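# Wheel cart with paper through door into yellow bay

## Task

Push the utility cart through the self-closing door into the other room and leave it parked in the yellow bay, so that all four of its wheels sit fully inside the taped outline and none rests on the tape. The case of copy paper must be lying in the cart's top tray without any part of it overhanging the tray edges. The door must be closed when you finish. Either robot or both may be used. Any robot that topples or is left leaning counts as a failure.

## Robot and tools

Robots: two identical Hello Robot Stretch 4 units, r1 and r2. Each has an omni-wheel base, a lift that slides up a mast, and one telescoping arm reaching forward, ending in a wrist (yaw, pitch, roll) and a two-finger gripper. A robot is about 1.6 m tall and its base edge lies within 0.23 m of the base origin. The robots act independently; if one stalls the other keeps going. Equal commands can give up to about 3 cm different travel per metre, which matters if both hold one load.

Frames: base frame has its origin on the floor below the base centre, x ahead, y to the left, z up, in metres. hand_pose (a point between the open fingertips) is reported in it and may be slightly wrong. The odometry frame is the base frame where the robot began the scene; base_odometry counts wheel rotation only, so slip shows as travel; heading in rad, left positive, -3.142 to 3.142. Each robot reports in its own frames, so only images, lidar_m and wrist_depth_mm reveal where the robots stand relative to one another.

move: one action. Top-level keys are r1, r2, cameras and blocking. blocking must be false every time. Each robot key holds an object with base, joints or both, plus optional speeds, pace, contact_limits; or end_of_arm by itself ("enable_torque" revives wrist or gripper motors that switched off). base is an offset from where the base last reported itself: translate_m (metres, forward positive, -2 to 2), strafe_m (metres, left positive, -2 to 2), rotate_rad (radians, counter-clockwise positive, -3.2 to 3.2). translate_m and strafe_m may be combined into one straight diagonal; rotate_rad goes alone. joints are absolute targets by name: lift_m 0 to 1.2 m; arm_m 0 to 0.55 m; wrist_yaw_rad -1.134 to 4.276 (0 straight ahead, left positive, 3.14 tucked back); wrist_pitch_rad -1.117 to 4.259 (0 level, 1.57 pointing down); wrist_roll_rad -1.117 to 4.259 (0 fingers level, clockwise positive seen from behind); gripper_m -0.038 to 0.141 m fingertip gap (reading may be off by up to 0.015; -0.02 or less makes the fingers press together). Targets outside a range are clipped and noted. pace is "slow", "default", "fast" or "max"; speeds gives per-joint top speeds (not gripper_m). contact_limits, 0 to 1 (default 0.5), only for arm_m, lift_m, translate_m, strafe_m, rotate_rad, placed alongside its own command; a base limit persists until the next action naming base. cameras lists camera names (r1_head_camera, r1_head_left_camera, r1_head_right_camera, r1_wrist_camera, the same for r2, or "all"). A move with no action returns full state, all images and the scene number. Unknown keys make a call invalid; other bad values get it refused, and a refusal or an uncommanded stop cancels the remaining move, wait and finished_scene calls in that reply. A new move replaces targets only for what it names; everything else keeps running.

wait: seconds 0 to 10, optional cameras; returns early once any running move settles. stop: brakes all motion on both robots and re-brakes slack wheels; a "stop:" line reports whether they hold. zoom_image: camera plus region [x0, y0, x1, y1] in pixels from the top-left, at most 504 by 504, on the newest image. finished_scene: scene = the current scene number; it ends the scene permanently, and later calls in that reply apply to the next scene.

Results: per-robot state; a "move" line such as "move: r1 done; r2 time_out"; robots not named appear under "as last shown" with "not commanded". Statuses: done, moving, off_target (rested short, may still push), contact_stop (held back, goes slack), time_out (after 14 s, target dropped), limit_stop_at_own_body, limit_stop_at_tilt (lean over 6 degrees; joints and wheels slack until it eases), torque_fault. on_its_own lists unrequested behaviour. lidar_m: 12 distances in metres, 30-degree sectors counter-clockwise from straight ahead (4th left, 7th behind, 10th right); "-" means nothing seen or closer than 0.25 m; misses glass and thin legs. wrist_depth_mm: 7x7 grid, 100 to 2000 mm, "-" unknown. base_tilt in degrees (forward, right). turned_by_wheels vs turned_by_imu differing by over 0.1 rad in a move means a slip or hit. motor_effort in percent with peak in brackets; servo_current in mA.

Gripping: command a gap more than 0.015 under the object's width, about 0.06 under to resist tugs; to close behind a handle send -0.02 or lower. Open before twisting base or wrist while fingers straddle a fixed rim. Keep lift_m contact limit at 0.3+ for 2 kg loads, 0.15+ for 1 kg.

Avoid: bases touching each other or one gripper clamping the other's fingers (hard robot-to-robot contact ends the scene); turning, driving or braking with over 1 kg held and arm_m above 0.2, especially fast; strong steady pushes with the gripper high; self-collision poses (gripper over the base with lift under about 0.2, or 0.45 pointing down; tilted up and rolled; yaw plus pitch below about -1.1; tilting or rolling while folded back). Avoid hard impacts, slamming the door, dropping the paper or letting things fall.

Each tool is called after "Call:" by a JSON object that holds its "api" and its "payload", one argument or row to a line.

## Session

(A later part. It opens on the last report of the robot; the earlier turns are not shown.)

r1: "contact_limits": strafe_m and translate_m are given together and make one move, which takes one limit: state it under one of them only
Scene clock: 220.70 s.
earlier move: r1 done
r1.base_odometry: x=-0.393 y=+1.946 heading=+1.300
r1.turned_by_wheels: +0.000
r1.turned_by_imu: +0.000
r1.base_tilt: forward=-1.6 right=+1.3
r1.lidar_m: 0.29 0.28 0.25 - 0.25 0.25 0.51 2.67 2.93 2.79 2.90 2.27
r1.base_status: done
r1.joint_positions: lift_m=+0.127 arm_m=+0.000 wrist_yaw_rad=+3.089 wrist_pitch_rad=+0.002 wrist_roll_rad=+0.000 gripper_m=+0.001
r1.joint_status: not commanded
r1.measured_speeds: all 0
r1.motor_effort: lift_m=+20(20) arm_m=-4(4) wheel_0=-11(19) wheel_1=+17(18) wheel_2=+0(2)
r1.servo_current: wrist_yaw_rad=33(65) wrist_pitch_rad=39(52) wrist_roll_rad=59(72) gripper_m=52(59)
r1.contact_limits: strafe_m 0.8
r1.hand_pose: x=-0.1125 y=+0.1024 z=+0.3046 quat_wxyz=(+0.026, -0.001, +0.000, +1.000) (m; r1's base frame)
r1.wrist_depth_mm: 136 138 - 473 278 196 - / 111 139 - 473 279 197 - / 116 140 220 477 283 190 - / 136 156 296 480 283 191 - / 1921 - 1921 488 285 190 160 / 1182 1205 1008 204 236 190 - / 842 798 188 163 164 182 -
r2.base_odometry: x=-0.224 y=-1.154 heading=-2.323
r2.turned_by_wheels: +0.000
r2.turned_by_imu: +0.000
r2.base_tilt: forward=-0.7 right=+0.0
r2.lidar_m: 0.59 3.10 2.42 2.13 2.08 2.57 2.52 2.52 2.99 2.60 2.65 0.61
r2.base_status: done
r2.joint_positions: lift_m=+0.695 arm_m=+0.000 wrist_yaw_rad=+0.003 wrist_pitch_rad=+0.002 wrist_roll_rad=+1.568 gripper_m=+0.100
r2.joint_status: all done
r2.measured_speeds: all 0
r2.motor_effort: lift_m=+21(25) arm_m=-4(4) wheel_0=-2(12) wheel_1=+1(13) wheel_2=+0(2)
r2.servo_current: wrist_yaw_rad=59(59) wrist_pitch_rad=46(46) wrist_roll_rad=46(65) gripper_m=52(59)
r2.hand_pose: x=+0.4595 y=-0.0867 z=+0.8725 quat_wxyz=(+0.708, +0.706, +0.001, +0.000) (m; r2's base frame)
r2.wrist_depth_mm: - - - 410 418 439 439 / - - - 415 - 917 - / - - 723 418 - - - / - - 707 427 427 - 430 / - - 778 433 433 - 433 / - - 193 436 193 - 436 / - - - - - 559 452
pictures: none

Call:
{"api": "move", "payload": {
  "r1": {"base": {"strafe_m": 0.30, "translate_m": -0.05}, "pace": "slow", "contact_limits": {"strafe_m": 0.9}},
  "r2": {"base": {"translate_m": 0.175}, "pace": "slow", "contact_limits": {"translate_m": 0.3}},
  "blocking": false
}}

Call:
{"api": "wait", "payload": {
  "seconds": 1.8
}}

Call:
{"api": "wait", "payload": {
  "seconds": 1.0,
  "cameras": ["r2_wrist_camera", "r2_head_camera", "r1_head_left_camera"]
}}

Scene clock: 225.20 s.
move: r1 moving; r2 moving
r1.base_odometry: x=-0.406 y=+1.948 heading=+1.300
r1.turned_by_wheels: +0.000
r1.turned_by_imu: -0.001
r1.base_tilt: forward=-1.6 right=+1.3
r1.lidar_m: 0.29 0.30 0.25 - 0.25 0.25 0.48 2.68 2.95 2.79 2.88 2.28
r1.base_status: translate_m moving; strafe_m moving
r1.joint_positions: lift_m=+0.127 arm_m=+0.000 wrist_yaw_rad=+3.089 wrist_pitch_rad=+0.002 wrist_roll_rad=+0.000 gripper_m=+0.001
r1.joint_status: not commanded
r1.measured_speeds: translate_m=-0.009 strafe_m=+0.051 rotate_rad=+0.002 lift_m=+0.000 arm_m=+0.000 wrist_yaw_rad=+0.000 wrist_pitch_rad=+0.000 wrist_roll_rad=+0.000
r1.motor_effort: lift_m=+20(20) arm_m=-4(4) wheel_0=-20(21) wheel_1=+10(20) wheel_2=+7(7)
r1.servo_current: wrist_yaw_rad=39(46) wrist_pitch_rad=46(46) wrist_roll_rad=46(65) gripper_m=52(52)
r1.contact_limits: strafe_m 0.9
r1.hand_pose: x=-0.1125 y=+0.1024 z=+0.3046 quat_wxyz=(+0.026, -0.001, +0.000, +1.000) (m; r1's base frame)
r1.wrist_depth_mm: 136 138 - 455 273 196 - / 111 139 809 455 296 197 - / 115 139 255 459 278 189 - / 136 156 809 462 281 190 - / 1921 - - 466 279 190 160 / 1205 1182 809 202 233 190 - / 842 798 183 164 155 182 -
r2.base_odometry: x=-0.232 y=-1.163 heading=-2.322
r2.turned_by_wheels: +0.000
r2.turned_by_imu: +0.001
r2.base_tilt: forward=-0.7 right=+0.1
r2.lidar_m: 0.57 3.12 2.42 2.13 2.12 2.57 2.52 2.53 2.95 2.61 2.64 0.58
r2.base_status: translate_m moving
r2.joint_positions: lift_m=+0.695 arm_m=+0.000 wrist_yaw_rad=+0.003 wrist_pitch_rad=+0.002 wrist_roll_rad=+1.568 gripper_m=+0.100
r2.joint_status: not commanded
r2.measured_speeds: translate_m=+0.048 strafe_m=+0.000 rotate_rad=-0.001 lift_m=+0.000 arm_m=+0.000 wrist_yaw_rad=+0.000 wrist_pitch_rad=+0.000 wrist_roll_rad=+0.000
r2.motor_effort: lift_m=+21(21) arm_m=-4(4) wheel_0=+6(8) wheel_1=+7(8) wheel_2=-10(11)
r2.servo_current: wrist_yaw_rad=46(52) wrist_pitch_rad=39(46) wrist_roll_rad=52(59) gripper_m=52(52)
r2.contact_limits: translate_m 0.3
r2.hand_pose: x=+0.4595 y=-0.0867 z=+0.8725 quat_wxyz=(+0.708, +0.706, +0.001, +0.000) (m; r2's base frame)
r2.wrist_depth_mm: - - - 399 407 407 404 / - - - 404 407 946 - / - - 683 410 413 - - / - - 683 647 418 - - / - - 768 723 421 - - / - - 192 366 193 - - / - - - - - 559 452
pictures: none

Scene clock: 227.00 s.
earlier move: r1 moving; r2 moving
r1.base_odometry: x=-0.576 y=+1.966 heading=+1.301
r1.turned_by_wheels: +0.001
r1.turned_by_imu: +0.002
r1.base_tilt: forward=-1.6 right=+1.3
r1.lidar_m: 0.28 2.27 0.27 0.25 - 0.25 0.32 2.66 3.11 2.97 3.07 0.31
r1.base_status: translate_m moving; strafe_m moving
r1.joint_positions: lift_m=+0.127 arm_m=+0.000 wrist_yaw_rad=+3.089 wrist_pitch_rad=+0.002 wrist_roll_rad=+0.000 gripper_m=+0.001
r1.joint_status: not commanded
r1.measured_speeds: translate_m=-0.016 strafe_m=+0.101 rotate_rad=-0.002 lift_m=+0.000 arm_m=+0.000 wrist_yaw_rad=+0.000 wrist_pitch_rad=+0.000 wrist_roll_rad=+0.000
r1.motor_effort: lift_m=+20(20) arm_m=-4(4) wheel_0=-14(24) wheel_1=+17(21) wheel_2=+6(10)
r1.servo_current: wrist_yaw_rad=52(65) wrist_pitch_rad=46(52) wrist_roll_rad=39(65) gripper_m=52(59)
r1.contact_limits: strafe_m 0.9
r1.hand_pose: x=-0.1125 y=+0.1024 z=+0.3046 quat_wxyz=(+0.026, -0.001, +0.000, +1.000) (m; r1's base frame)
r1.wrist_depth_mm: 136 139 521 343 247 191 - / 111 138 480 347 247 192 164 / 115 139 449 349 250 192 165 / 137 156 455 347 249 193 166 / 1921 1661 535 349 252 193 165 / 1205 1078 190 202 231 200 166 / 854 798 183 300 156 187 -
r2.base_odometry: x=-0.337 y=-1.275 heading=-2.323
r2.turned_by_wheels: +0.000
r2.turned_by_imu: +0.000
r2.base_tilt: forward=-0.7 right=+0.1
r2.lidar_m: 0.44 3.14 2.43 2.16 2.16 2.61 2.66 2.68 2.96 2.59 2.60 0.44
r2.base_status: translate_m moving
r2.joint_positions: lift_m=+0.695 arm_m=+0.000 wrist_yaw_rad=+0.003 wrist_pitch_rad=+0.002 wrist_roll_rad=+1.568 gripper_m=+0.100
r2.joint_status: not commanded
r2.measured_speeds: translate_m=+0.047 strafe_m=+0.000 rotate_rad=+0.003 lift_m=+0.000 arm_m=+0.000 wrist_yaw_rad=+0.000 wrist_pitch_rad=+0.000 wrist_roll_rad=+0.000
r2.motor_effort: lift_m=+21(21) arm_m=-4(4) wheel_0=+2(9) wheel_1=+4(8) wheel_2=-6(11)
r2.servo_current: wrist_yaw_rad=39(59) wrist_pitch_rad=46(46) wrist_roll_rad=46(59) gripper_m=46(59)
r2.contact_limits: translate_m 0.3
r2.hand_pose: x=+0.4595 y=-0.0867 z=+0.8725 quat_wxyz=(+0.708, +0.706, +0.001, +0.000) (m; r2's base frame)
r2.wrist_depth_mm: - - - 196 254 1708 554 / - - - 199 256 798 - / - - 496 202 260 - - / - - 521 206 264 - - / - - 569 208 266 878 - / - - 195 209 193 - - / - - - - 274 1708 508
wait: 1.80 s; no rest
pictures: none

Scene clock: 227.73 s.
earlier move: r1 moving; r2 done
r1.base_odometry: x=-0.648 y=+1.973 heading=+1.301
r1.turned_by_wheels: +0.000
r1.turned_by_imu: +0.001
r1.base_tilt: forward=-1.6 right=+1.3
r1.lidar_m: 0.34 2.28 0.30 0.25 - 0.25 0.28 0.68 3.18 3.03 3.15 0.35
r1.base_status: translate_m moving; strafe_m moving
r1.joint_positions: lift_m=+0.127 arm_m=+0.000 wrist_yaw_rad=+3.089 wrist_pitch_rad=+0.002 wrist_roll_rad=+0.000 gripper_m=+0.001
r1.joint_status: not commanded
r1.measured_speeds: translate_m=-0.017 strafe_m=+0.098 rotate_rad=-0.004 lift_m=+0.000 arm_m=+0.000 wrist_yaw_rad=+0.000 wrist_pitch_rad=+0.000 wrist_roll_rad=+0.000
r1.motor_effort: lift_m=+20(20) arm_m=-4(4) wheel_0=-16(24) wheel_1=+18(21) wheel_2=+9(10)
r1.servo_current: wrist_yaw_rad=39(65) wrist_pitch_rad=39(52) wrist_roll_rad=39(72) gripper_m=46(59)
r1.contact_limits: strafe_m 0.9
r1.hand_pose: x=-0.1125 y=+0.1024 z=+0.3046 quat_wxyz=(+0.026, -0.001, +0.000, +1.000) (m; r1's base frame)
r1.wrist_depth_mm: 136 138 466 320 244 196 172 / 111 139 439 322 245 197 173 / 116 139 394 320 246 198 173 / 137 156 418 324 246 198 174 / 1983 759 473 322 249 199 174 / 1205 759 191 203 231 199 174 / 842 750 188 183 156 189 174
r2.base_odometry: x=-0.343 y=-1.282 heading=-2.323
r2.turned_by_wheels: +0.000
r2.turned_by_imu: +0.000
r2.base_tilt: forward=-0.7 right=+0.0
r2.lidar_m: 0.44 0.49 2.46 2.15 2.17 2.61 2.69 2.69 2.94 2.59 2.60 0.46
r2.base_status: done
r2.joint_positions: lift_m=+0.695 arm_m=+0.000 wrist_yaw_rad=+0.003 wrist_pitch_rad=+0.002 wrist_roll_rad=+1.568 gripper_m=+0.100
r2.joint_status: not commanded
r2.measured_speeds: all 0
r2.motor_effort: lift_m=+21(21) arm_m=-4(4) wheel_0=+5(9) wheel_1=+4(8) wheel_2=-7(11)
r2.servo_current: wrist_yaw_rad=39(59) wrist_pitch_rad=39(46) wrist_roll_rad=52(59) gripper_m=46(59)
r2.contact_limits: translate_m 0.3
r2.hand_pose: x=+0.4595 y=-0.0867 z=+0.8725 quat_wxyz=(+0.708, +0.706, +0.001, +0.000) (m; r2's base frame)
r2.wrist_depth_mm: - - - 186 243 1576 559 / - - - 189 246 788 - / - - 484 191 250 - - / - - 508 195 254 - - / - - 559 196 255 - - / - - 195 199 193 - - / - - - - 264 1756 504
wait: 0.73 of 1 s (r2 has come to rest)
pictures: r1_head_left_camera, r2_head_camera, r2_wrist_camera
Images, in order (width x height): r1_head_left_camera 420x672, r2_head_camera 420x560, r2_wrist_camera 616x392.

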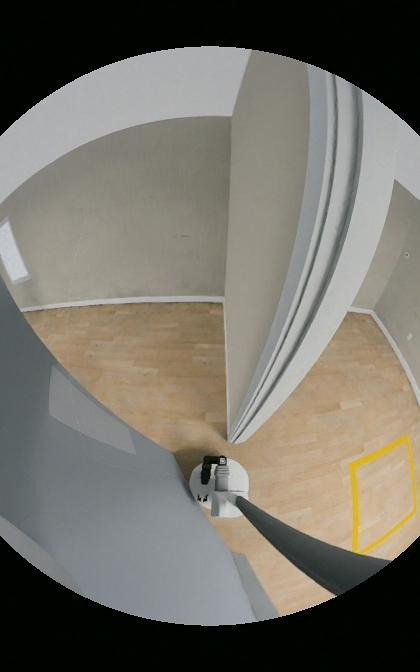

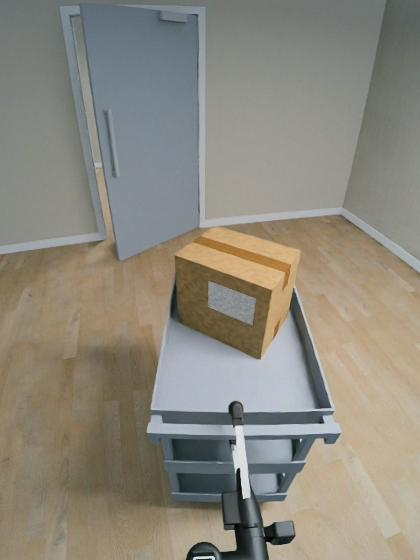

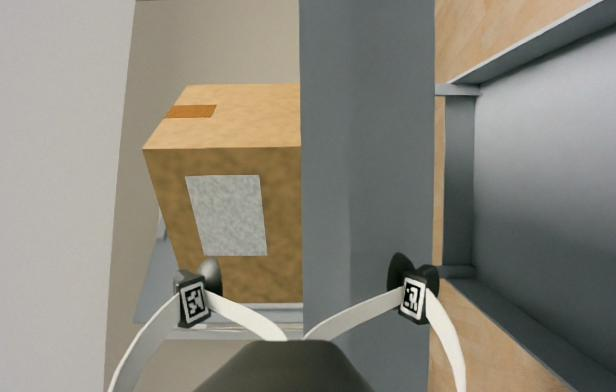

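Call:
{"api": "move", "payload": {
  "r2": {"joints": {"lift_m": 0.685}},
  "blocking": false
}}

Call:
{"api": "move", "payload": {
  "r2": {"joints": {"gripper_m": -0.025}},
  "blocking": false,
  "cameras": ["r1_head_left_camera", "r1_head_right_camera"]
}}

Scene clock: 246.60 s.
earlier move: r1 done
move: r2 moving
r1.base_odometry: x=-0.695 y=+1.978 heading=+1.301
r1.turned_by_wheels: +0.000
r1.turned_by_imu: +0.000
r1.base_tilt: forward=-1.6 right=+1.3
r1.lidar_m: 0.52 2.28 0.29 0.25 - 0.25 0.27 0.61 3.23 3.06 3.19 0.35
r1.base_status: done
r1.joint_positions: lift_m=+0.127 arm_m=+0.000 wrist_yaw_rad=+3.089 wrist_pitch_rad=+0.002 wrist_roll_rad=+0.000 gripper_m=+0.001
r1.joint_status: not commanded
r1.measured_speeds: all 0
r1.motor_effort: lift_m=+20(20) arm_m=-4(4) wheel_0=-13(14) wheel_1=+14(14) wheel_2=+8(8)
r1.servo_current: wrist_yaw_rad=46(72) wrist_pitch_rad=39(46) wrist_roll_rad=52(65) gripper_m=52(52)
r1.contact_limits: strafe_m 0.9
r1.hand_pose: x=-0.1125 y=+0.1024 z=+0.3046 quat_wxyz=(+0.026, -0.001, +0.000, +1.000) (m; r1's base frame)
r1.wrist_depth_mm: 136 138 424 310 245 206 178 / 111 138 404 312 245 202 179 / 115 139 366 312 247 203 179 / 137 156 387 312 247 203 180 / 1661 732 430 312 248 204 180 / 1160 732 211 202 234 204 180 / 854 723 187 183 156 193 180
r2.base_odometry: x=-0.343 y=-1.282 heading=-2.323
r2.turned_by_wheels: +0.000
r2.turned_by_imu: +0.001
r2.base_tilt: forward=-0.7 right=+0.0
r2.lidar_m: 0.40 3.13 2.43 2.16 2.17 2.63 2.68 2.67 2.91 2.59 2.59 0.45
r2.base_status: not commanded
r2.joint_positions: lift_m=+0.685 arm_m=+0.000 wrist_yaw_rad=+0.003 wrist_pitch_rad=+0.002 wrist_roll_rad=+1.568 gripper_m=+0.100
r2.joint_status: lift_m moving
r2.measured_speeds: all 0
r2.motor_effort: lift_m=+16(21) arm_m=-3(4) wheel_0=+5(5) wheel_1=+4(4) wheel_2=-7(7)
r2.servo_current: wrist_yaw_rad=52(59) wrist_pitch_rad=39(39) wrist_roll_rad=46(52) gripper_m=46(52)
r2.contact_limits: translate_m 0.3
r2.hand_pose: x=+0.4595 y=-0.0867 z=+0.8631 quat_wxyz=(+0.708, +0.706, +0.001, +0.000) (m; r2's base frame)
r2.wrist_depth_mm: - - - 186 242 1661 530 / - - - 188 246 809 - / - - 488 190 249 842 - / - - 512 252 254 854 - / - - 564 256 258 854 - / - - 195 198 194 - - / - - - - 264 1756 500
pictures: none

Scene clock: 247.10 s.
earlier move: r2 done
move: r2 moving
r1: as last shown
r1.base_tilt: forward=-1.6 right=+1.2
r1.lidar_m: 0.53 2.27 0.31 0.25 - 0.25 0.25 0.63 3.23 3.09 3.20 0.35
r1.motor_effort: lift_m=+20(20) arm_m=-4(4) wheel_0=-13(13) wheel_1=+14(14) wheel_2=+8(8)
r1.servo_current: wrist_yaw_rad=52(52) wrist_pitch_rad=39(46) wrist_roll_rad=59(59) gripper_m=52(52)
r1.contact_limits: strafe_m 0.9
r1.wrist_depth_mm: 136 138 424 310 245 206 177 / 112 139 404 312 246 201 179 / 115 139 368 314 247 203 180 / 136 156 389 312 248 203 180 / 1661 741 427 314 248 204 180 / 1182 741 210 202 234 204 180 / 854 715 188 183 155 193 180
r2.base_odometry: x=-0.343 y=-1.282 heading=-2.323
r2.turned_by_wheels: +0.000
r2.turned_by_imu: +0.000
r2.base_tilt: forward=-0.7 right=+0.0
r2.lidar_m: 0.42 3.14 2.46 2.17 2.17 2.58 2.67 2.70 2.94 2.58 2.59 0.47
r2.base_status: not commanded
r2.joint_positions: lift_m=+0.685 arm_m=+0.000 wrist_yaw_rad=+0.003 wrist_pitch_rad=+0.002 wrist_roll_rad=+1.568 gripper_m=+0.083
r2.joint_status: gripper_m moving; the others done
r2.measured_speeds: all 0
r2.motor_effort: lift_m=+14(14) arm_m=-4(4) wheel_0=+5(5) wheel_1=+4(4) wheel_2=-7(7)
r2.servo_current: wrist_yaw_rad=39(65) wrist_pitch_rad=39(46) wrist_roll_rad=39(65) gripper_m=111(130)
r2.contact_limits: translate_m 0.3
r2.hand_pose: x=+0.4595 y=-0.0867 z=+0.8631 quat_wxyz=(+0.708, +0.706, +0.001, +0.000) (m; r2's base frame)
r2.wrist_depth_mm: - - - 186 243 1618 530 / - - - 188 247 809 - / - - 484 190 249 842 - / - - 508 252 253 866 - / - - 559 255 256 866 - / - - 196 199 191 - - / - - - - 264 1756 504
pictures: r1_head_left_camera, r1_head_right_camera
Images, in order (width x height): r1_head_left_camera 420x672, r1_head_right_camera 420x672.

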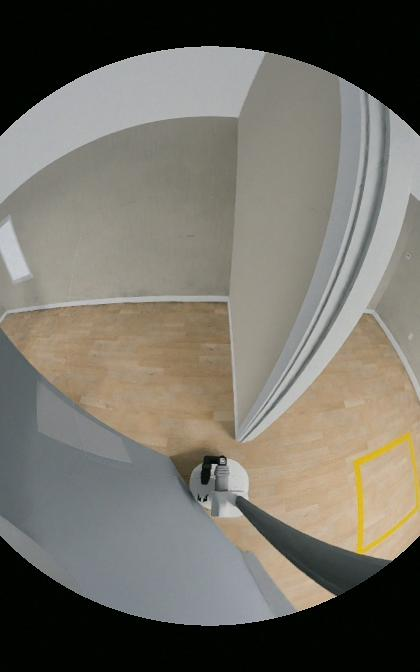

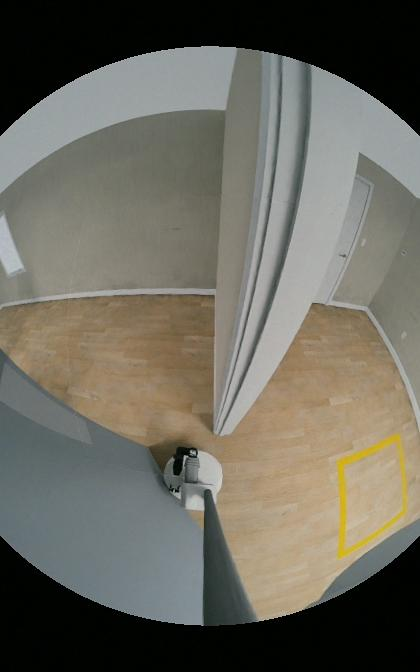

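Call:
{"api": "wait", "payload": {
  "seconds": 0.6,
  "cameras": ["r2_wrist_camera"]
}}

Call:
{"api": "move", "payload": {
  "r1": {"base": {"strafe_m": 0.22, "translate_m": -0.10}, "pace": "slow", "contact_limits": {"strafe_m": 0.9}},
  "blocking": false
}}

Call:
{"api": "wait", "payload": {
  "seconds": 2,
  "cameras": ["r2_wrist_camera"]
}}

Scene clock: 262.70 s.
earlier move: r2 done
r1.base_odometry: x=-0.695 y=+1.978 heading=+1.301
r1.turned_by_wheels: +0.000
r1.turned_by_imu: +0.000
r1.base_tilt: forward=-1.6 right=+1.3
r1.lidar_m: 0.52 2.27 0.32 0.25 - 0.25 0.25 0.65 3.22 3.08 3.19 0.36
r1.base_status: not commanded
r1.joint_positions: lift_m=+0.127 arm_m=+0.000 wrist_yaw_rad=+3.089 wrist_pitch_rad=+0.002 wrist_roll_rad=+0.000 gripper_m=+0.001
r1.joint_status: not commanded
r1.measured_speeds: all 0
r1.motor_effort: lift_m=+20(20) arm_m=-4(4) wheel_0=-13(14) wheel_1=+14(14) wheel_2=+8(8)
r1.servo_current: wrist_yaw_rad=52(65) wrist_pitch_rad=46(52) wrist_roll_rad=46(65) gripper_m=39(52)
r1.contact_limits: strafe_m 0.9
r1.hand_pose: x=-0.1125 y=+0.1024 z=+0.3046 quat_wxyz=(+0.026, -0.001, +0.000, +1.000) (m; r1's base frame)
r1.wrist_depth_mm: 136 138 424 309 244 206 178 / 112 139 404 312 246 202 179 / 116 139 368 312 247 203 178 / 137 156 389 314 247 204 180 / 1661 741 430 314 249 205 179 / 1205 732 211 204 233 204 180 / 842 715 187 183 156 193 180
r2.base_odometry: x=-0.343 y=-1.282 heading=-2.322
r2.turned_by_wheels: +0.000
r2.turned_by_imu: +0.001
r2.base_tilt: forward=-0.7 right=+0.1
r2.lidar_m: 0.42 3.15 2.46 2.17 2.16 2.61 2.67 2.70 2.92 2.58 2.60 0.42
r2.base_status: not commanded
r2.joint_positions: lift_m=+0.685 arm_m=+0.000 wrist_yaw_rad=+0.003 wrist_pitch_rad=+0.002 wrist_roll_rad=+1.568 gripper_m=-0.023
r2.joint_status: all done
r2.measured_speeds: all 0
r2.motor_effort: lift_m=+15(15) arm_m=-4(4) wheel_0=+5(5) wheel_1=+4(4) wheel_2=-3(7)
r2.servo_current: wrist_yaw_rad=39(65) wrist_pitch_rad=46(46) wrist_roll_rad=52(65) gripper_m=143(273)
r2.contact_limits: translate_m 0.3
r2.hand_pose: x=+0.4595 y=-0.0867 z=+0.8630 quat_wxyz=(+0.708, +0.706, +0.001, +0.000) (m; r2's base frame)
r2.wrist_depth_mm: - - - 176 234 1661 - / - - 621 178 236 809 - / - - 469 182 240 831 - / - - 504 184 244 842 - / - - 564 186 247 854 - / - - 186 189 178 - - / - - - - - 1661 496
wait: 0.00 of 0.6 s (r2 has come to rest)
pictures: r2_wrist_camera
Images, in order (width x height): r2_wrist_camera 616x392.

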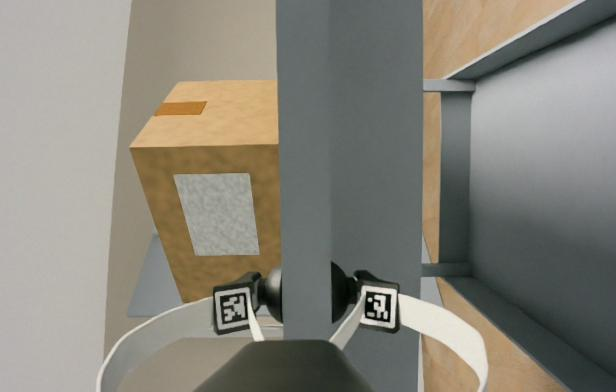

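Scene clock: 263.20 s.
move: r1 moving
r1.base_odometry: x=-0.707 y=+1.976 heading=+1.301
r1.turned_by_wheels: +0.001
r1.turned_by_imu: +0.001
r1.base_tilt: forward=-1.5 right=+1.3
r1.lidar_m: 0.54 2.26 0.34 0.25 - 0.25 0.25 0.57 3.22 3.11 3.21 0.36
r1.base_status: translate_m moving; strafe_m moving
r1.joint_positions: lift_m=+0.127 arm_m=+0.000 wrist_yaw_rad=+3.089 wrist_pitch_rad=+0.002 wrist_roll_rad=+0.000 gripper_m=+0.001
r1.joint_status: not commanded
r1.measured_speeds: translate_m=-0.021 strafe_m=+0.046 rotate_rad=+0.001 lift_m=+0.000 arm_m=+0.000 wrist_yaw_rad=+0.000 wrist_pitch_rad=+0.000 wrist_roll_rad=+0.000
r1.motor_effort: lift_m=+20(20) arm_m=-4(4) wheel_0=-19(20) wheel_1=+16(18) wheel_2=+10(11)
r1.servo_current: wrist_yaw_rad=39(65) wrist_pitch_rad=52(52) wrist_roll_rad=65(65) gripper_m=52(52)
r1.contact_limits: strafe_m 0.9
r1.hand_pose: x=-0.1125 y=+0.1024 z=+0.3046 quat_wxyz=(+0.026, -0.001, +0.000, +1.000) (m; r1's base frame)
r1.wrist_depth_mm: 136 138 415 306 244 207 179 / 111 139 402 307 245 204 180 / 115 139 366 310 246 204 180 / 137 156 379 312 248 204 182 / 1661 732 424 312 249 205 181 / 1160 732 404 203 235 205 182 / 798 683 188 183 156 195 181
r2: as last shown
r2.turned_by_imu: +0.000
r2.lidar_m: 0.41 3.13 2.44 2.17 2.17 2.59 2.68 2.67 2.94 2.58 2.61 0.44
r2.motor_effort: lift_m=+15(15) arm_m=-4(4) wheel_0=+4(5) wheel_1=+4(5) wheel_2=-3(4)
r2.servo_current: wrist_yaw_rad=39(59) wrist_pitch_rad=39(46) wrist_roll_rad=59(59) gripper_m=137(143)
r2.contact_limits: translate_m 0.3
r2.wrist_depth_mm: - - - 176 233 1708 - / - - 627 178 236 798 - / - - 473 182 240 831 - / - - 500 184 244 842 - / - - 564 187 247 854 - / - - 186 189 177 - - / - - - - - 1618 496
pictures: none

Scene clock: 265.20 s.
earlier move: r1 moving
r1.base_odometry: x=-0.893 y=+1.947 heading=+1.301
r1.turned_by_wheels: +0.000
r1.turned_by_imu: +0.001
r1.base_tilt: forward=-1.5 right=+1.4
r1.lidar_m: 1.21 2.36 3.18 0.25 0.25 - 0.25 0.34 3.41 3.25 0.61 0.54
r1.base_status: translate_m moving; strafe_m moving
r1.joint_positions: lift_m=+0.127 arm_m=+0.000 wrist_yaw_rad=+3.089 wrist_pitch_rad=+0.002 wrist_roll_rad=+0.000 gripper_m=+0.001
r1.joint_status: not commanded
r1.measured_speeds: translate_m=-0.037 strafe_m=+0.088 rotate_rad=+0.002 lift_m=+0.000 arm_m=+0.000 wrist_yaw_rad=+0.000 wrist_pitch_rad=+0.000 wrist_roll_rad=+0.000
r1.motor_effort: lift_m=+20(20) arm_m=-4(4) wheel_0=-14(20) wheel_1=+6(18) wheel_2=+9(12)
r1.servo_current: wrist_yaw_rad=52(65) wrist_pitch_rad=46(52) wrist_roll_rad=39(65) gripper_m=52(59)
r1.contact_limits: strafe_m 0.9
r1.hand_pose: x=-0.1125 y=+0.1024 z=+0.3046 quat_wxyz=(+0.026, -0.001, +0.000, +1.000) (m; r1's base frame)
r1.wrist_depth_mm: - 138 334 285 248 219 202 / 112 139 325 285 249 219 202 / 115 139 315 289 250 220 202 / 137 157 324 287 250 220 204 / 496 413 340 287 251 218 203 / 521 415 209 202 241 223 203 / 521 415 319 163 155 217 204
r2.base_odometry: x=-0.343 y=-1.282 heading=-2.322
r2.turned_by_wheels: +0.000
r2.turned_by_imu: +0.000
r2.base_tilt: forward=-0.7 right=+0.0
r2.lidar_m: 0.42 3.14 2.46 2.16 2.18 2.62 2.68 2.70 2.94 2.59 2.58 0.43
r2.base_status: not commanded
r2.joint_positions: lift_m=+0.685 arm_m=+0.000 wrist_yaw_rad=+0.003 wrist_pitch_rad=+0.002 wrist_roll_rad=+1.568 gripper_m=-0.023
r2.joint_status: not commanded
r2.measured_speeds: all 0
r2.motor_effort: lift_m=+15(15) arm_m=-4(4) wheel_0=+4(5) wheel_1=+4(5) wheel_2=-3(4)
r2.servo_current: wrist_yaw_rad=39(59) wrist_pitch_rad=39(46) wrist_roll_rad=52(59) gripper_m=137(143)
r2.contact_limits: translate_m 0.3
r2.hand_pose: x=+0.4595 y=-0.0867 z=+0.8630 quat_wxyz=(+0.708, +0.706, +0.001, +0.000) (m; r2's base frame)
r2.wrist_depth_mm: - - - 176 234 1661 - / - - 627 178 237 809 - / - - 473 181 240 842 - / - - 508 183 244 854 - / - - 564 186 248 842 - / - - 186 190 177 - - / - - - - - 1618 492
wait: 2.00 s; no rest
pictures: r2_wrist_camera
Images, in order (width x height): r2_wrist_camera 616x392.

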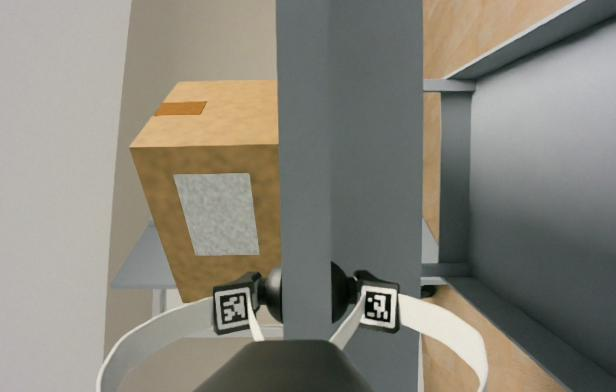

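Call:
{"api": "move", "payload": {
  "r2": {"base": {"translate_m": -0.4}, "pace": "slow"},
  "blocking": false
}}

Call:
{"api": "wait", "payload": {
  "seconds": 3,
  "cameras": ["r2_head_camera","r1_head_left_camera","r2_wrist_camera"]
}}

Scene clock: 271.27 s.
earlier move: r1 done
move: r2 moving
r1.base_odometry: x=-0.933 y=+1.941 heading=+1.301
r1.turned_by_wheels: +0.000
r1.turned_by_imu: +0.031
r1.base_tilt: forward=-1.5 right=+1.4
r1.lidar_m: 1.43 2.41 3.32 0.25 0.25 - 0.25 0.31 3.40 3.31 0.62 0.55
r1.base_status: done
r1.joint_positions: lift_m=+0.127 arm_m=+0.000 wrist_yaw_rad=+3.089 wrist_pitch_rad=+0.002 wrist_roll_rad=+0.000 gripper_m=+0.001
r1.joint_status: not commanded
r1.measured_speeds: all 0
r1.motor_effort: lift_m=+20(20) arm_m=-4(4) wheel_0=-12(13) wheel_1=+3(3) wheel_2=+10(10)
r1.servo_current: wrist_yaw_rad=65(65) wrist_pitch_rad=46(46) wrist_roll_rad=46(59) gripper_m=46(52)
r1.contact_limits: strafe_m 0.9
r1.hand_pose: x=-0.1125 y=+0.1024 z=+0.3046 quat_wxyz=(+0.026, -0.001, +0.000, +1.000) (m; r1's base frame)
r1.wrist_depth_mm: 136 138 330 282 247 220 204 / 112 139 324 285 250 220 204 / 116 139 310 286 249 222 206 / 137 160 319 286 251 221 206 / 473 404 334 287 250 219 205 / 512 404 327 202 242 224 206 / 504 407 315 164 156 216 206
r2.base_odometry: x=-0.335 y=-1.273 heading=-2.322
r2.turned_by_wheels: +0.000
r2.turned_by_imu: +0.001
r2.base_tilt: forward=-0.6 right=+0.1
r2.lidar_m: 0.43 3.16 2.45 2.16 2.15 2.61 2.67 2.68 2.91 2.57 2.58 0.43
r2.base_status: translate_m moving
r2.joint_positions: lift_m=+0.685 arm_m=+0.000 wrist_yaw_rad=+0.003 wrist_pitch_rad=+0.002 wrist_roll_rad=+1.568 gripper_m=-0.023
r2.joint_status: not commanded
r2.measured_speeds: translate_m=-0.048 strafe_m=+0.000 rotate_rad=-0.001 lift_m=+0.000 arm_m=+0.000 wrist_yaw_rad=+0.000 wrist_pitch_rad=+0.000 wrist_roll_rad=+0.000
r2.motor_effort: lift_m=+15(15) arm_m=-3(4) wheel_0=-6(7) wheel_1=-6(6) wheel_2=+13(14)
r2.servo_current: wrist_yaw_rad=46(59) wrist_pitch_rad=39(46) wrist_roll_rad=46(59) gripper_m=137(143)
r2.hand_pose: x=+0.4595 y=-0.0867 z=+0.8630 quat_wxyz=(+0.708, +0.706, +0.001, +0.000) (m; r2's base frame)
r2.wrist_depth_mm: - - - 175 234 1708 - / - - 627 179 237 798 - / - - 473 181 240 831 - / - - 504 183 244 842 - / - - 569 187 248 854 - / - - 186 191 178 - - / - - - - - 1618 492
pictures: none

Scene clock: 274.27 s.
earlier move: r2 moving
r1.base_odometry: x=-0.933 y=+1.941 heading=+1.301
r1.turned_by_wheels: +0.000
r1.turned_by_imu: +0.000
r1.base_tilt: forward=-1.5 right=+1.3
r1.lidar_m: 1.45 2.42 3.32 0.25 0.25 - 0.25 0.33 3.41 3.27 0.61 0.54
r1.base_status: done
r1.joint_positions: lift_m=+0.127 arm_m=+0.000 wrist_yaw_rad=+3.089 wrist_pitch_rad=+0.002 wrist_roll_rad=+0.000 gripper_m=+0.001
r1.joint_status: not commanded
r1.measured_speeds: all 0
r1.motor_effort: lift_m=+20(20) arm_m=-4(4) wheel_0=-12(13) wheel_1=+3(3) wheel_2=+10(10)
r1.servo_current: wrist_yaw_rad=46(65) wrist_pitch_rad=39(52) wrist_roll_rad=46(65) gripper_m=52(52)
r1.contact_limits: strafe_m 0.9
r1.hand_pose: x=-0.1125 y=+0.1024 z=+0.3046 quat_wxyz=(+0.026, -0.001, +0.000, +1.000) (m; r1's base frame)
r1.wrist_depth_mm: 136 138 332 283 249 220 204 / 112 139 324 283 249 221 204 / 116 140 310 285 250 222 205 / 137 160 317 285 250 223 205 / 477 399 334 287 251 219 206 / 512 404 327 202 242 223 206 / 500 404 314 163 156 216 206
r2.base_odometry: x=-0.139 y=-1.063 heading=-2.322
r2.turned_by_wheels: +0.000
r2.turned_by_imu: +0.001
r2.base_tilt: forward=-0.7 right=+0.1
r2.lidar_m: 0.41 0.45 2.38 2.09 2.08 2.53 2.40 2.41 2.86 2.65 2.66 0.42
r2.base_status: translate_m moving
r2.joint_positions: lift_m=+0.685 arm_m=+0.000 wrist_yaw_rad=+0.003 wrist_pitch_rad=+0.002 wrist_roll_rad=+1.568 gripper_m=-0.023
r2.joint_status: not commanded
r2.measured_speeds: translate_m=-0.100 strafe_m=+0.000 rotate_rad=-0.001 lift_m=+0.000 arm_m=+0.000 wrist_yaw_rad=+0.000 wrist_pitch_rad=+0.000 wrist_roll_rad=+0.000
r2.motor_effort: lift_m=+15(15) arm_m=-4(4) wheel_0=-2(10) wheel_1=-4(8) wheel_2=+11(15)
r2.servo_current: wrist_yaw_rad=52(59) wrist_pitch_rad=39(46) wrist_roll_rad=52(65) gripper_m=130(143)
r2.hand_pose: x=+0.4595 y=-0.0867 z=+0.8630 quat_wxyz=(+0.708, +0.706, +0.001, +0.000) (m; r2's base frame)
r2.wrist_depth_mm: - - - 182 240 1618 517 / - - - 183 242 759 - / - - 508 184 242 842 - / - - 488 186 245 842 - / - - 554 187 248 854 - / - - 186 189 178 - - / - - - - - 1618 492
wait: 3.00 s; no rest
pictures: r1_head_left_camera, r2_head_camera, r2_wrist_camera
Images, in order (width x height): r1_head_left_camera 420x672, r2_head_camera 420x560, r2_wrist_camera 616x392.

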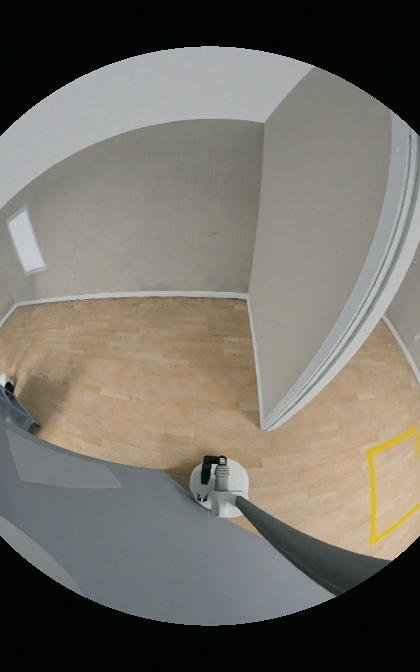

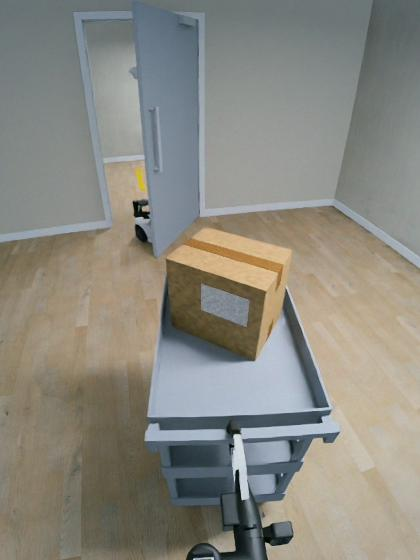

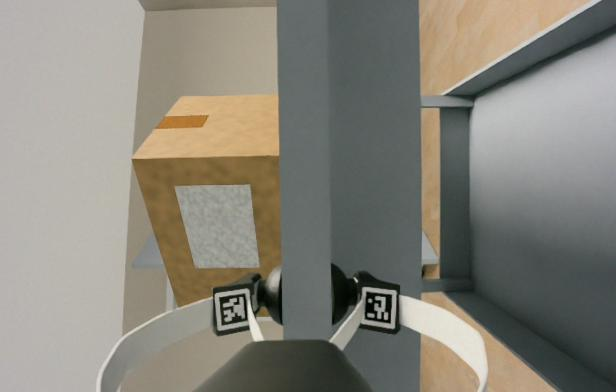

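Call:
{"api": "move", "payload": {
  "r1": {"base": {"strafe_m": 0.25, "translate_m": -0.25}, "pace": "slow", "contact_limits": {"strafe_m": 0.9}},
  "blocking": false
}}

Call:
{"api": "wait", "payload": {
  "seconds": 3.8,
  "cameras": ["r2_head_camera","r1_head_left_camera","r2_head_right_camera"]
}}

Scene clock: 280.33 s.
earlier move: r2 done
move: r1 moving
r1.base_odometry: x=-0.944 y=+1.934 heading=+1.301
r1.turned_by_wheels: +0.000
r1.turned_by_imu: +0.002
r1.base_tilt: forward=-1.4 right=+1.4
r1.lidar_m: 1.51 2.44 3.36 0.25 0.25 - 0.25 0.34 3.42 3.30 0.66 0.56
r1.base_status: translate_m moving; strafe_m moving
r1.joint_positions: lift_m=+0.127 arm_m=+0.000 wrist_yaw_rad=+3.089 wrist_pitch_rad=+0.002 wrist_roll_rad=+0.000 gripper_m=+0.001
r1.joint_status: not commanded
r1.measured_speeds: translate_m=-0.035 strafe_m=+0.035 rotate_rad=-0.001 lift_m=+0.000 arm_m=+0.000 wrist_yaw_rad=+0.000 wrist_pitch_rad=+0.000 wrist_roll_rad=+0.000
r1.motor_effort: lift_m=+20(20) arm_m=-4(4) wheel_0=-18(18) wheel_1=+3(6) wheel_2=+11(13)
r1.servo_current: wrist_yaw_rad=46(65) wrist_pitch_rad=39(52) wrist_roll_rad=52(59) gripper_m=46(52)
r1.contact_limits: strafe_m 0.9
r1.hand_pose: x=-0.1125 y=+0.1024 z=+0.3046 quat_wxyz=(+0.026, -0.001, +0.000, +1.000) (m; r1's base frame)
r1.wrist_depth_mm: 136 138 329 281 249 220 206 / 112 139 322 283 248 223 206 / 116 139 307 283 250 223 206 / 136 160 317 285 250 224 206 / 480 394 332 285 251 220 206 / 500 399 325 203 243 224 206 / 500 399 312 163 156 216 206
r2.base_odometry: x=-0.070 y=-0.990 heading=-2.322
r2.turned_by_wheels: +0.000
r2.turned_by_imu: +0.001
r2.base_tilt: forward=-0.6 right=+0.1
r2.lidar_m: 0.40 0.43 2.36 2.06 2.07 2.49 2.29 2.28 2.75 2.67 2.68 0.41
r2.base_status: done
r2.joint_positions: lift_m=+0.685 arm_m=+0.000 wrist_yaw_rad=+0.003 wrist_pitch_rad=+0.002 wrist_roll_rad=+1.568 gripper_m=-0.023
r2.joint_status: not commanded
r2.measured_speeds: all 0
r2.motor_effort: lift_m=+15(15) arm_m=-4(4) wheel_0=-2(3) wheel_1=-3(3) wheel_2=+8(8)
r2.servo_current: wrist_yaw_rad=52(59) wrist_pitch_rad=33(46) wrist_roll_rad=46(59) gripper_m=130(137)
r2.hand_pose: x=+0.4595 y=-0.0867 z=+0.8630 quat_wxyz=(+0.708, +0.706, +0.001, +0.000) (m; r2's base frame)
r2.wrist_depth_mm: - - - 184 243 1708 1160 / - - - 184 243 1576 - / - - 512 185 246 842 - / - - 488 186 246 842 - / - - 539 187 247 854 - / - - 186 187 178 - - / - - - - - 1499 -
pictures: none

Scene clock: 284.13 s.
earlier move: r1 moving
r1.base_odometry: x=-1.239 y=+1.768 heading=+1.301
r1.turned_by_wheels: +0.000
r1.turned_by_imu: +0.064
r1.base_tilt: forward=-1.6 right=+1.3
r1.lidar_m: 2.57 2.76 1.87 1.88 0.25 0.25 - 0.25 0.37 3.51 0.91 0.90
r1.base_status: translate_m moving; strafe_m moving
r1.joint_positions: lift_m=+0.127 arm_m=+0.000 wrist_yaw_rad=+3.089 wrist_pitch_rad=+0.002 wrist_roll_rad=+0.000 gripper_m=+0.001
r1.joint_status: not commanded
r1.measured_speeds: translate_m=-0.015 strafe_m=+0.015 rotate_rad=+0.000 lift_m=+0.000 arm_m=+0.000 wrist_yaw_rad=+0.000 wrist_pitch_rad=+0.000 wrist_roll_rad=+0.000
r1.motor_effort: lift_m=+20(20) arm_m=-4(4) wheel_0=-5(18) wheel_1=+2(10) wheel_2=+9(16)
r1.servo_current: wrist_yaw_rad=59(65) wrist_pitch_rad=46(52) wrist_roll_rad=46(72) gripper_m=46(52)
r1.contact_limits: strafe_m 0.9
r1.hand_pose: x=-0.1125 y=+0.1024 z=+0.3046 quat_wxyz=(+0.026, -0.001, +0.000, +1.000) (m; r1's base frame)
r1.wrist_depth_mm: 136 138 319 314 307 304 301 / 112 139 315 315 309 304 301 / 116 139 317 314 310 307 303 / 137 161 317 315 309 307 303 / 330 325 320 315 310 306 303 / 330 327 320 203 310 307 304 / 332 327 317 315 164 307 303
r2.base_odometry: x=-0.070 y=-0.990 heading=-2.322
r2.turned_by_wheels: +0.000
r2.turned_by_imu: +0.001
r2.base_tilt: forward=-0.8 right=+0.1
r2.lidar_m: 0.40 0.44 2.38 2.08 2.07 2.50 2.29 2.30 2.76 2.67 2.67 0.45
r2.base_status: done
r2.joint_positions: lift_m=+0.685 arm_m=+0.000 wrist_yaw_rad=+0.003 wrist_pitch_rad=+0.002 wrist_roll_rad=+1.568 gripper_m=-0.023
r2.joint_status: not commanded
r2.measured_speeds: all 0
r2.motor_effort: lift_m=+15(15) arm_m=-4(4) wheel_0=-2(3) wheel_1=-3(4) wheel_2=+8(8)
r2.servo_current: wrist_yaw_rad=52(65) wrist_pitch_rad=39(46) wrist_roll_rad=46(65) gripper_m=130(137)
r2.hand_pose: x=+0.4595 y=-0.0867 z=+0.8630 quat_wxyz=(+0.708, +0.706, +0.001, +0.000) (m; r2's base frame)
r2.wrist_depth_mm: - - - 184 243 1661 1160 / - - - 185 244 1576 - / - - 517 186 246 842 - / - - 488 186 246 842 - / - - 539 187 247 854 - / - - 186 187 178 - - / - - - - - 1499 -
wait: 3.80 s; no rest
pictures: r1_head_left_camera, r2_head_camera, r2_head_right_camera
Images, in order (width x height): r1_head_left_camera 420x672, r2_head_camera 420x560, r2_head_right_camera 420x672.

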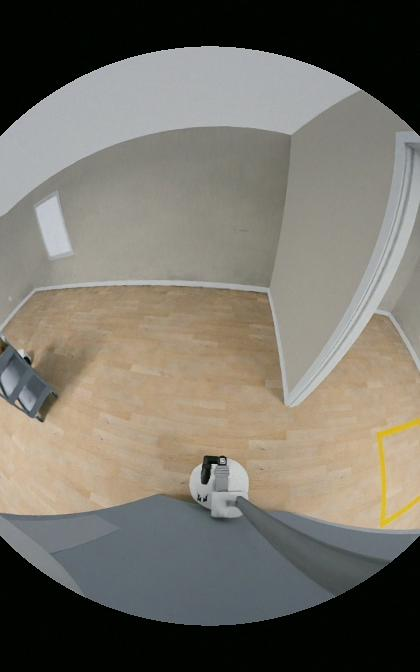

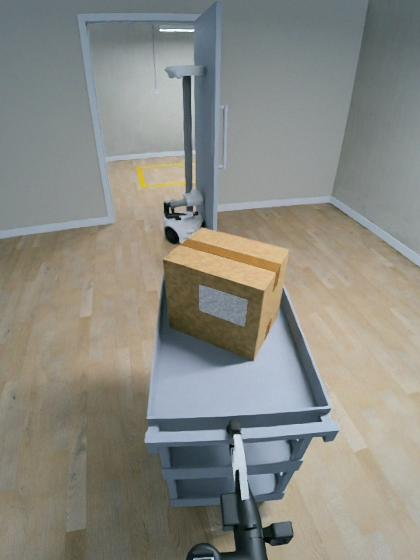

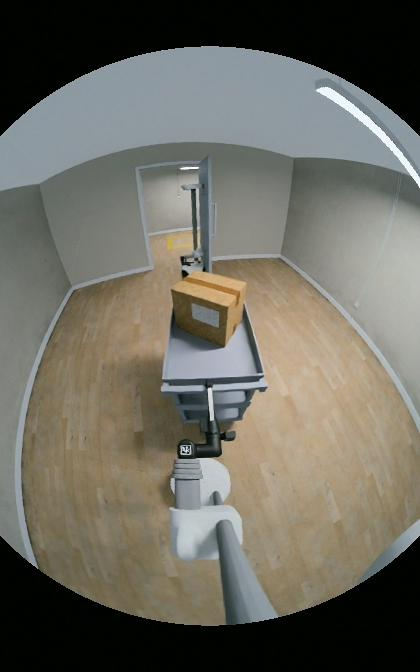

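Call:
{"api": "move", "payload": {
  "r1": {"base": {"strafe_m": 0.07, "translate_m": -0.245}, "pace": "slow", "contact_limits": {"strafe_m": 0.9}},
  "r2": {"base": {"strafe_m": -0.09}, "pace": "slow"},
  "blocking": false
}}

Call:
{"api": "wait", "payload": {
  "seconds": 1.6
}}

Call:
{"api": "move", "payload": {
  "r2": {"base": {"rotate_rad": 0.13}, "pace": "slow"},
  "blocking": false
}}

Call:
{"api": "wait", "payload": {
  "seconds": 1.2,
  "cameras": ["r2_head_camera","r1_head_left_camera","r2_wrist_camera"]
}}

Scene clock: 308.33 s.
earlier move: r1 done
move: r1 moving; r2 moving
r1.base_odometry: x=-1.247 y=+1.756 heading=+1.300
r1.turned_by_wheels: -0.001
r1.turned_by_imu: -0.001
r1.base_tilt: forward=-1.6 right=+1.3
r1.lidar_m: 2.57 2.75 1.87 1.87 0.25 0.25 - 0.25 0.36 3.51 0.96 0.92
r1.base_status: translate_m moving; strafe_m moving
r1.joint_positions: lift_m=+0.127 arm_m=+0.000 wrist_yaw_rad=+3.089 wrist_pitch_rad=+0.002 wrist_roll_rad=+0.000 gripper_m=+0.001
r1.joint_status: not commanded
r1.measured_speeds: translate_m=-0.048 strafe_m=+0.014 rotate_rad=+0.000 lift_m=+0.000 arm_m=+0.000 wrist_yaw_rad=+0.000 wrist_pitch_rad=+0.000 wrist_roll_rad=+0.000
r1.motor_effort: lift_m=+20(20) arm_m=-4(4) wheel_0=-11(13) wheel_1=-12(12) wheel_2=+14(14)
r1.servo_current: wrist_yaw_rad=52(65) wrist_pitch_rad=39(52) wrist_roll_rad=46(65) gripper_m=46(52)
r1.contact_limits: strafe_m 0.9
r1.hand_pose: x=-0.1125 y=+0.1024 z=+0.3046 quat_wxyz=(+0.026, -0.001, +0.000, +1.000) (m; r1's base frame)
r1.wrist_depth_mm: 136 138 319 315 314 309 307 / 112 139 319 317 314 309 307 / 116 139 317 315 314 310 307 / 136 160 322 317 314 310 309 / 327 324 322 317 314 312 310 / 329 327 320 202 312 314 309 / 330 325 320 183 165 312 310
r2.base_odometry: x=-0.081 y=-0.980 heading=-2.322
r2.turned_by_wheels: +0.000
r2.turned_by_imu: +0.001
r2.base_tilt: forward=-0.7 right=+0.0
r2.lidar_m: 0.38 0.41 2.39 2.10 2.07 2.50 2.29 2.30 2.76 2.65 2.66 0.45
r2.base_status: strafe_m moving
r2.joint_positions: lift_m=+0.685 arm_m=+0.000 wrist_yaw_rad=+0.004 wrist_pitch_rad=+0.002 wrist_roll_rad=+1.568 gripper_m=-0.023
r2.joint_status: not commanded
r2.measured_speeds: translate_m=+0.000 strafe_m=-0.057 rotate_rad=+0.000 lift_m=+0.000 arm_m=+0.000 wrist_yaw_rad=+0.000 wrist_pitch_rad=+0.000 wrist_roll_rad=+0.000
r2.motor_effort: lift_m=+15(15) arm_m=-4(4) wheel_0=+10(13) wheel_1=-7(8) wheel_2=+0(5)
r2.servo_current: wrist_yaw_rad=52(59) wrist_pitch_rad=46(52) wrist_roll_rad=46(59) gripper_m=124(130)
r2.hand_pose: x=+0.4597 y=-0.0863 z=+0.8630 quat_wxyz=(+0.708, +0.706, +0.002, +0.001) (m; r2's base frame)
r2.wrist_depth_mm: - - - 185 244 1661 1160 / - - - 185 244 1661 - / - - 525 185 246 854 - / - - 488 185 247 854 - / - - 539 186 246 854 - / - - 187 187 179 - - / - - - - - 1537 -
pictures: none

Scene clock: 309.87 s.
earlier move: r1 moving; r2 done
r1.base_odometry: x=-1.320 y=+1.637 heading=+1.307
r1.turned_by_wheels: +0.007
r1.turned_by_imu: +0.011
r1.base_tilt: forward=-1.4 right=+1.4
r1.lidar_m: 2.72 2.91 1.90 1.89 0.31 0.25 - 0.25 0.27 3.54 1.12 1.02
r1.base_status: translate_m moving; strafe_m moving
r1.joint_positions: lift_m=+0.127 arm_m=+0.000 wrist_yaw_rad=+3.089 wrist_pitch_rad=+0.002 wrist_roll_rad=+0.000 gripper_m=+0.001
r1.joint_status: not commanded
r1.measured_speeds: translate_m=-0.035 strafe_m=+0.012 rotate_rad=+0.183 lift_m=+0.000 arm_m=+0.000 wrist_yaw_rad=+0.000 wrist_pitch_rad=+0.000 wrist_roll_rad=+0.000
r1.motor_effort: lift_m=+20(20) arm_m=+4(4) wheel_0=-19(19) wheel_1=-9(14) wheel_2=+26(26)
r1.servo_current: wrist_yaw_rad=52(65) wrist_pitch_rad=39(52) wrist_roll_rad=46(65) gripper_m=46(52)
r1.contact_limits: strafe_m 0.9
r1.hand_pose: x=-0.1126 y=+0.1024 z=+0.3046 quat_wxyz=(+0.026, -0.001, +0.000, +1.000) (m; r1's base frame)
r1.wrist_depth_mm: 136 138 324 334 349 364 375 / - 138 325 338 349 364 373 / 114 139 283 336 349 362 377 / 132 153 327 338 349 364 377 / 306 317 327 338 351 366 379 / 307 315 322 203 353 364 379 / 306 314 327 183 165 373 379
r2.base_odometry: x=-0.136 y=-0.929 heading=-2.322
r2.turned_by_wheels: +0.000
r2.turned_by_imu: +0.000
r2.base_tilt: forward=-0.7 right=+0.0
r2.lidar_m: 0.35 0.39 2.44 2.15 2.17 2.58 2.27 2.26 2.75 2.59 2.58 0.44
r2.base_status: done
r2.joint_positions: lift_m=+0.685 arm_m=+0.000 wrist_yaw_rad=+0.002 wrist_pitch_rad=+0.004 wrist_roll_rad=+1.568 gripper_m=-0.024
r2.joint_status: not commanded
r2.measured_speeds: all 0
r2.motor_effort: lift_m=+17(17) arm_m=-4(4) wheel_0=+3(13) wheel_1=-3(8) wheel_2=+0(5)
r2.servo_current: wrist_yaw_rad=46(59) wrist_pitch_rad=39(52) wrist_roll_rad=46(59) gripper_m=98(130)
r2.hand_pose: x=+0.4595 y=-0.0867 z=+0.8622 quat_wxyz=(+0.708, +0.706, +0.002, +0.000) (m; r2's base frame)
r2.wrist_depth_mm: - - - 253 256 1661 1160 / - - - 247 250 1661 492 / - - - 183 244 768 - / - - 469 179 238 842 - / - - 488 174 233 831 - / - - 187 171 180 - - / - - 564 - 225 - -
wait: 1.53 of 1.6 s (r2 has come to rest)
pictures: none

Scene clock: 310.37 s.
earlier move: r1 contact_stop
move: r2 moving
r1.base_odometry: x=-1.333 y=+1.630 heading=+1.357
r1.turned_by_wheels: +0.050
r1.turned_by_imu: +0.080
r1.base_tilt: forward=-1.6 right=+1.3
r1.lidar_m: 2.70 3.00 1.87 1.86 0.27 0.25 - 0.25 0.32 3.55 1.05 1.03
r1.base_status: translate_m contact_stop; strafe_m contact_stop
r1.joint_positions: lift_m=+0.127 arm_m=+0.000 wrist_yaw_rad=+3.089 wrist_pitch_rad=+0.002 wrist_roll_rad=+0.000 gripper_m=+0.001
r1.joint_status: not commanded
r1.measured_speeds: translate_m=+0.023 strafe_m=-0.003 rotate_rad=+0.050 lift_m=+0.000 arm_m=+0.000 wrist_yaw_rad=+0.000 wrist_pitch_rad=+0.000 wrist_roll_rad=+0.000
r1.on_its_own: the wheels are slack since a contact_stop
r1.motor_effort: lift_m=+20(20) arm_m=+5(5) wheel_0=-2(27) wheel_1=-2(21) wheel_2=+1(33)
r1.servo_current: wrist_yaw_rad=39(52) wrist_pitch_rad=39(52) wrist_roll_rad=59(65) gripper_m=46(52)
r1.contact_limits: strafe_m 0.9
r1.hand_pose: x=-0.1126 y=+0.1024 z=+0.3046 quat_wxyz=(+0.026, -0.001, +0.000, +1.000) (m; r1's base frame)
r1.wrist_depth_mm: - 137 322 324 329 332 336 / - 137 320 325 327 332 336 / 112 138 263 324 330 332 338 / 129 142 322 325 329 334 340 / 315 319 324 327 332 332 338 / 314 322 319 203 330 336 338 / 315 317 324 325 165 338 342
r2.base_odometry: x=-0.136 y=-0.929 heading=-2.217
r2.turned_by_wheels: +0.105
r2.turned_by_imu: +0.102
r2.base_tilt: forward=-0.7 right=+0.1
r2.lidar_m: 0.38 0.40 2.34 2.12 2.17 2.44 2.27 2.28 2.83 2.58 2.62 0.44
r2.base_status: rotate_rad moving
r2.joint_positions: lift_m=+0.685 arm_m=+0.000 wrist_yaw_rad=-0.004 wrist_pitch_rad=+0.004 wrist_roll_rad=+1.568 gripper_m=-0.024
r2.joint_status: not commanded
r2.measured_speeds: translate_m=+0.002 strafe_m=+0.002 rotate_rad=+0.239 lift_m=+0.000 arm_m=+0.000 wrist_yaw_rad=+0.032 wrist_pitch_rad=+0.002 wrist_roll_rad=+0.000
r2.motor_effort: lift_m=+17(17) arm_m=-4(4) wheel_0=-10(11) wheel_1=-5(8) wheel_2=-5(12)
r2.servo_current: wrist_yaw_rad=52(65) wrist_pitch_rad=46(46) wrist_roll_rad=52(59) gripper_m=98(98)
r2.hand_pose: x=+0.4590 y=-0.0885 z=+0.8621 quat_wxyz=(+0.708, +0.706, +0.000, -0.003) (m; r2's base frame)
r2.wrist_depth_mm: - - - 170 230 1661 1160 / - - - 170 229 820 - / - - 508 170 231 842 - / - 488 469 170 231 842 - / - - 517 170 232 842 - / - - 187 171 180 - - / - - - - 232 1576 -
pictures: none

not run: a stop that you did not command came earlier in this reply.

Call:
{"api": "wait", "payload": {
  "seconds": 0.3,
  "cameras": ["r2_head_camera","r1_head_left_camera","r2_wrist_camera","r1_wrist_camera"]
}}

Call:
{"api": "zoom_image", "payload": {
  "camera": "r2_head_camera",
  "region": [60, 0, 240, 260]
}}

Scene clock: 315.03 s.
earlier move: r1 contact_stop; r2 done
r1.base_odometry: x=-1.325 y=+1.771 heading=+1.737
r1.turned_by_wheels: +0.380
r1.turned_by_imu: +0.382
r1.base_tilt: forward=-1.6 right=+1.3
r1.lidar_m: 2.70 3.80 1.82 0.26 0.25 - 0.25 0.32 3.57 0.98 0.97 2.59
r1.base_status: translate_m contact_stop; strafe_m contact_stop
r1.joint_positions: lift_m=+0.127 arm_m=+0.000 wrist_yaw_rad=+3.089 wrist_pitch_rad=+0.002 wrist_roll_rad=+0.000 gripper_m=+0.001
r1.joint_status: not commanded
r1.measured_speeds: translate_m=+0.022 strafe_m=-0.001 rotate_rad=+0.057 lift_m=+0.000 arm_m=+0.000 wrist_yaw_rad=+0.000 wrist_pitch_rad=+0.000 wrist_roll_rad=+0.000
r1.on_its_own: the wheels are slack since a contact_stop
r1.motor_effort: lift_m=+20(20) arm_m=+5(5) wheel_0=+0(27) wheel_1=-1(21) wheel_2=+1(33)
r1.servo_current: wrist_yaw_rad=52(65) wrist_pitch_rad=39(52) wrist_roll_rad=59(72) gripper_m=46(52)
r1.contact_limits: strafe_m 0.9
r1.hand_pose: x=-0.1126 y=+0.1024 z=+0.3046 quat_wxyz=(+0.026, -0.001, +0.000, +1.000) (m; r1's base frame)
r1.wrist_depth_mm: - 137 336 290 255 227 210 / - 137 322 290 255 228 211 / 112 138 253 291 255 228 211 / 129 143 322 291 257 229 211 / 492 404 338 293 258 229 212 / 508 404 210 203 249 229 213 / 508 410 319 164 156 220 211
r2.base_odometry: x=-0.136 y=-0.929 heading=-2.193
r2.turned_by_wheels: +0.024
r2.turned_by_imu: +0.024
r2.base_tilt: forward=-0.7 right=+0.1
r2.lidar_m: 0.40 0.42 2.31 2.13 2.18 2.45 2.28 2.32 2.77 2.57 2.66 0.42
r2.base_status: done
r2.joint_positions: lift_m=+0.685 arm_m=+0.000 wrist_yaw_rad=-0.002 wrist_pitch_rad=+0.004 wrist_roll_rad=+1.568 gripper_m=-0.024
r2.joint_status: not commanded
r2.measured_speeds: all 0
r2.motor_effort: lift_m=+17(17) arm_m=-4(4) wheel_0=-3(11) wheel_1=-5(8) wheel_2=-4(12)
r2.servo_current: wrist_yaw_rad=46(65) wrist_pitch_rad=33(52) wrist_roll_rad=46(65) gripper_m=91(104)
r2.hand_pose: x=+0.4592 y=-0.0880 z=+0.8621 quat_wxyz=(+0.708, +0.706, +0.001, -0.002) (m; r2's base frame)
r2.wrist_depth_mm: - - - 162 220 1661 - / - - - 163 223 750 - / - - 462 165 226 820 - / - - 477 167 228 831 - / - - 539 169 230 854 - / - - 187 171 179 - - / - - - - 235 1576 480
wait: 0.00 of 0.3 s (r2 has come to rest)
pictures: r1_head_left_camera, r1_wrist_camera, r2_head_camera, r2_wrist_camera
Images, in order (width x height): r1_head_left_camera 420x672, r1_wrist_camera 616x392, r2_head_camera 420x560, r2_wrist_camera 616x392.

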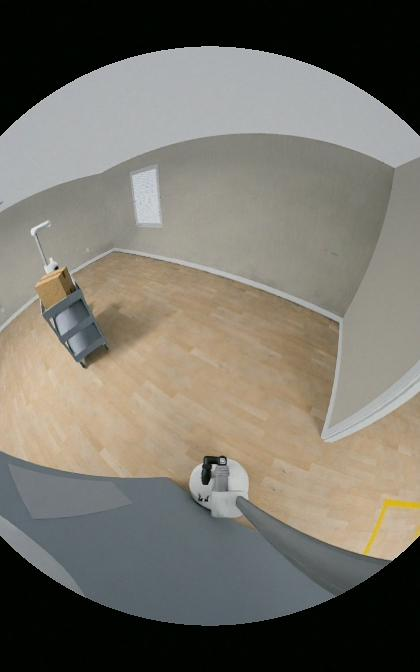

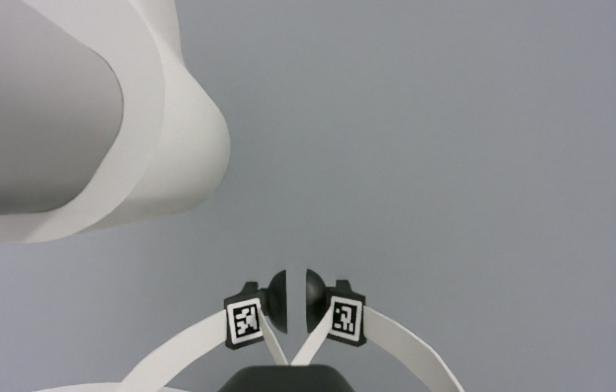

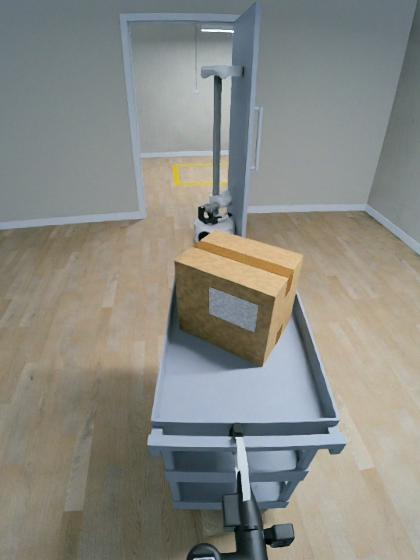

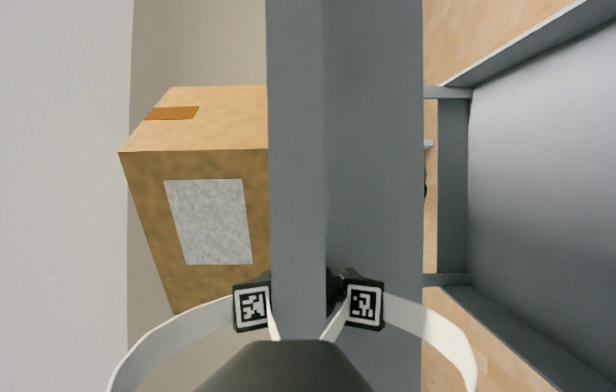

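Scaled by 1.938 from the camera's 420x560 image, which has a finer 1200x1600 frame.

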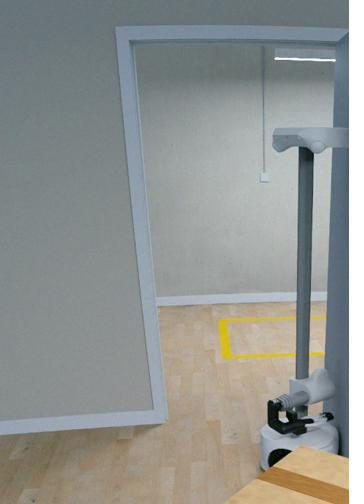

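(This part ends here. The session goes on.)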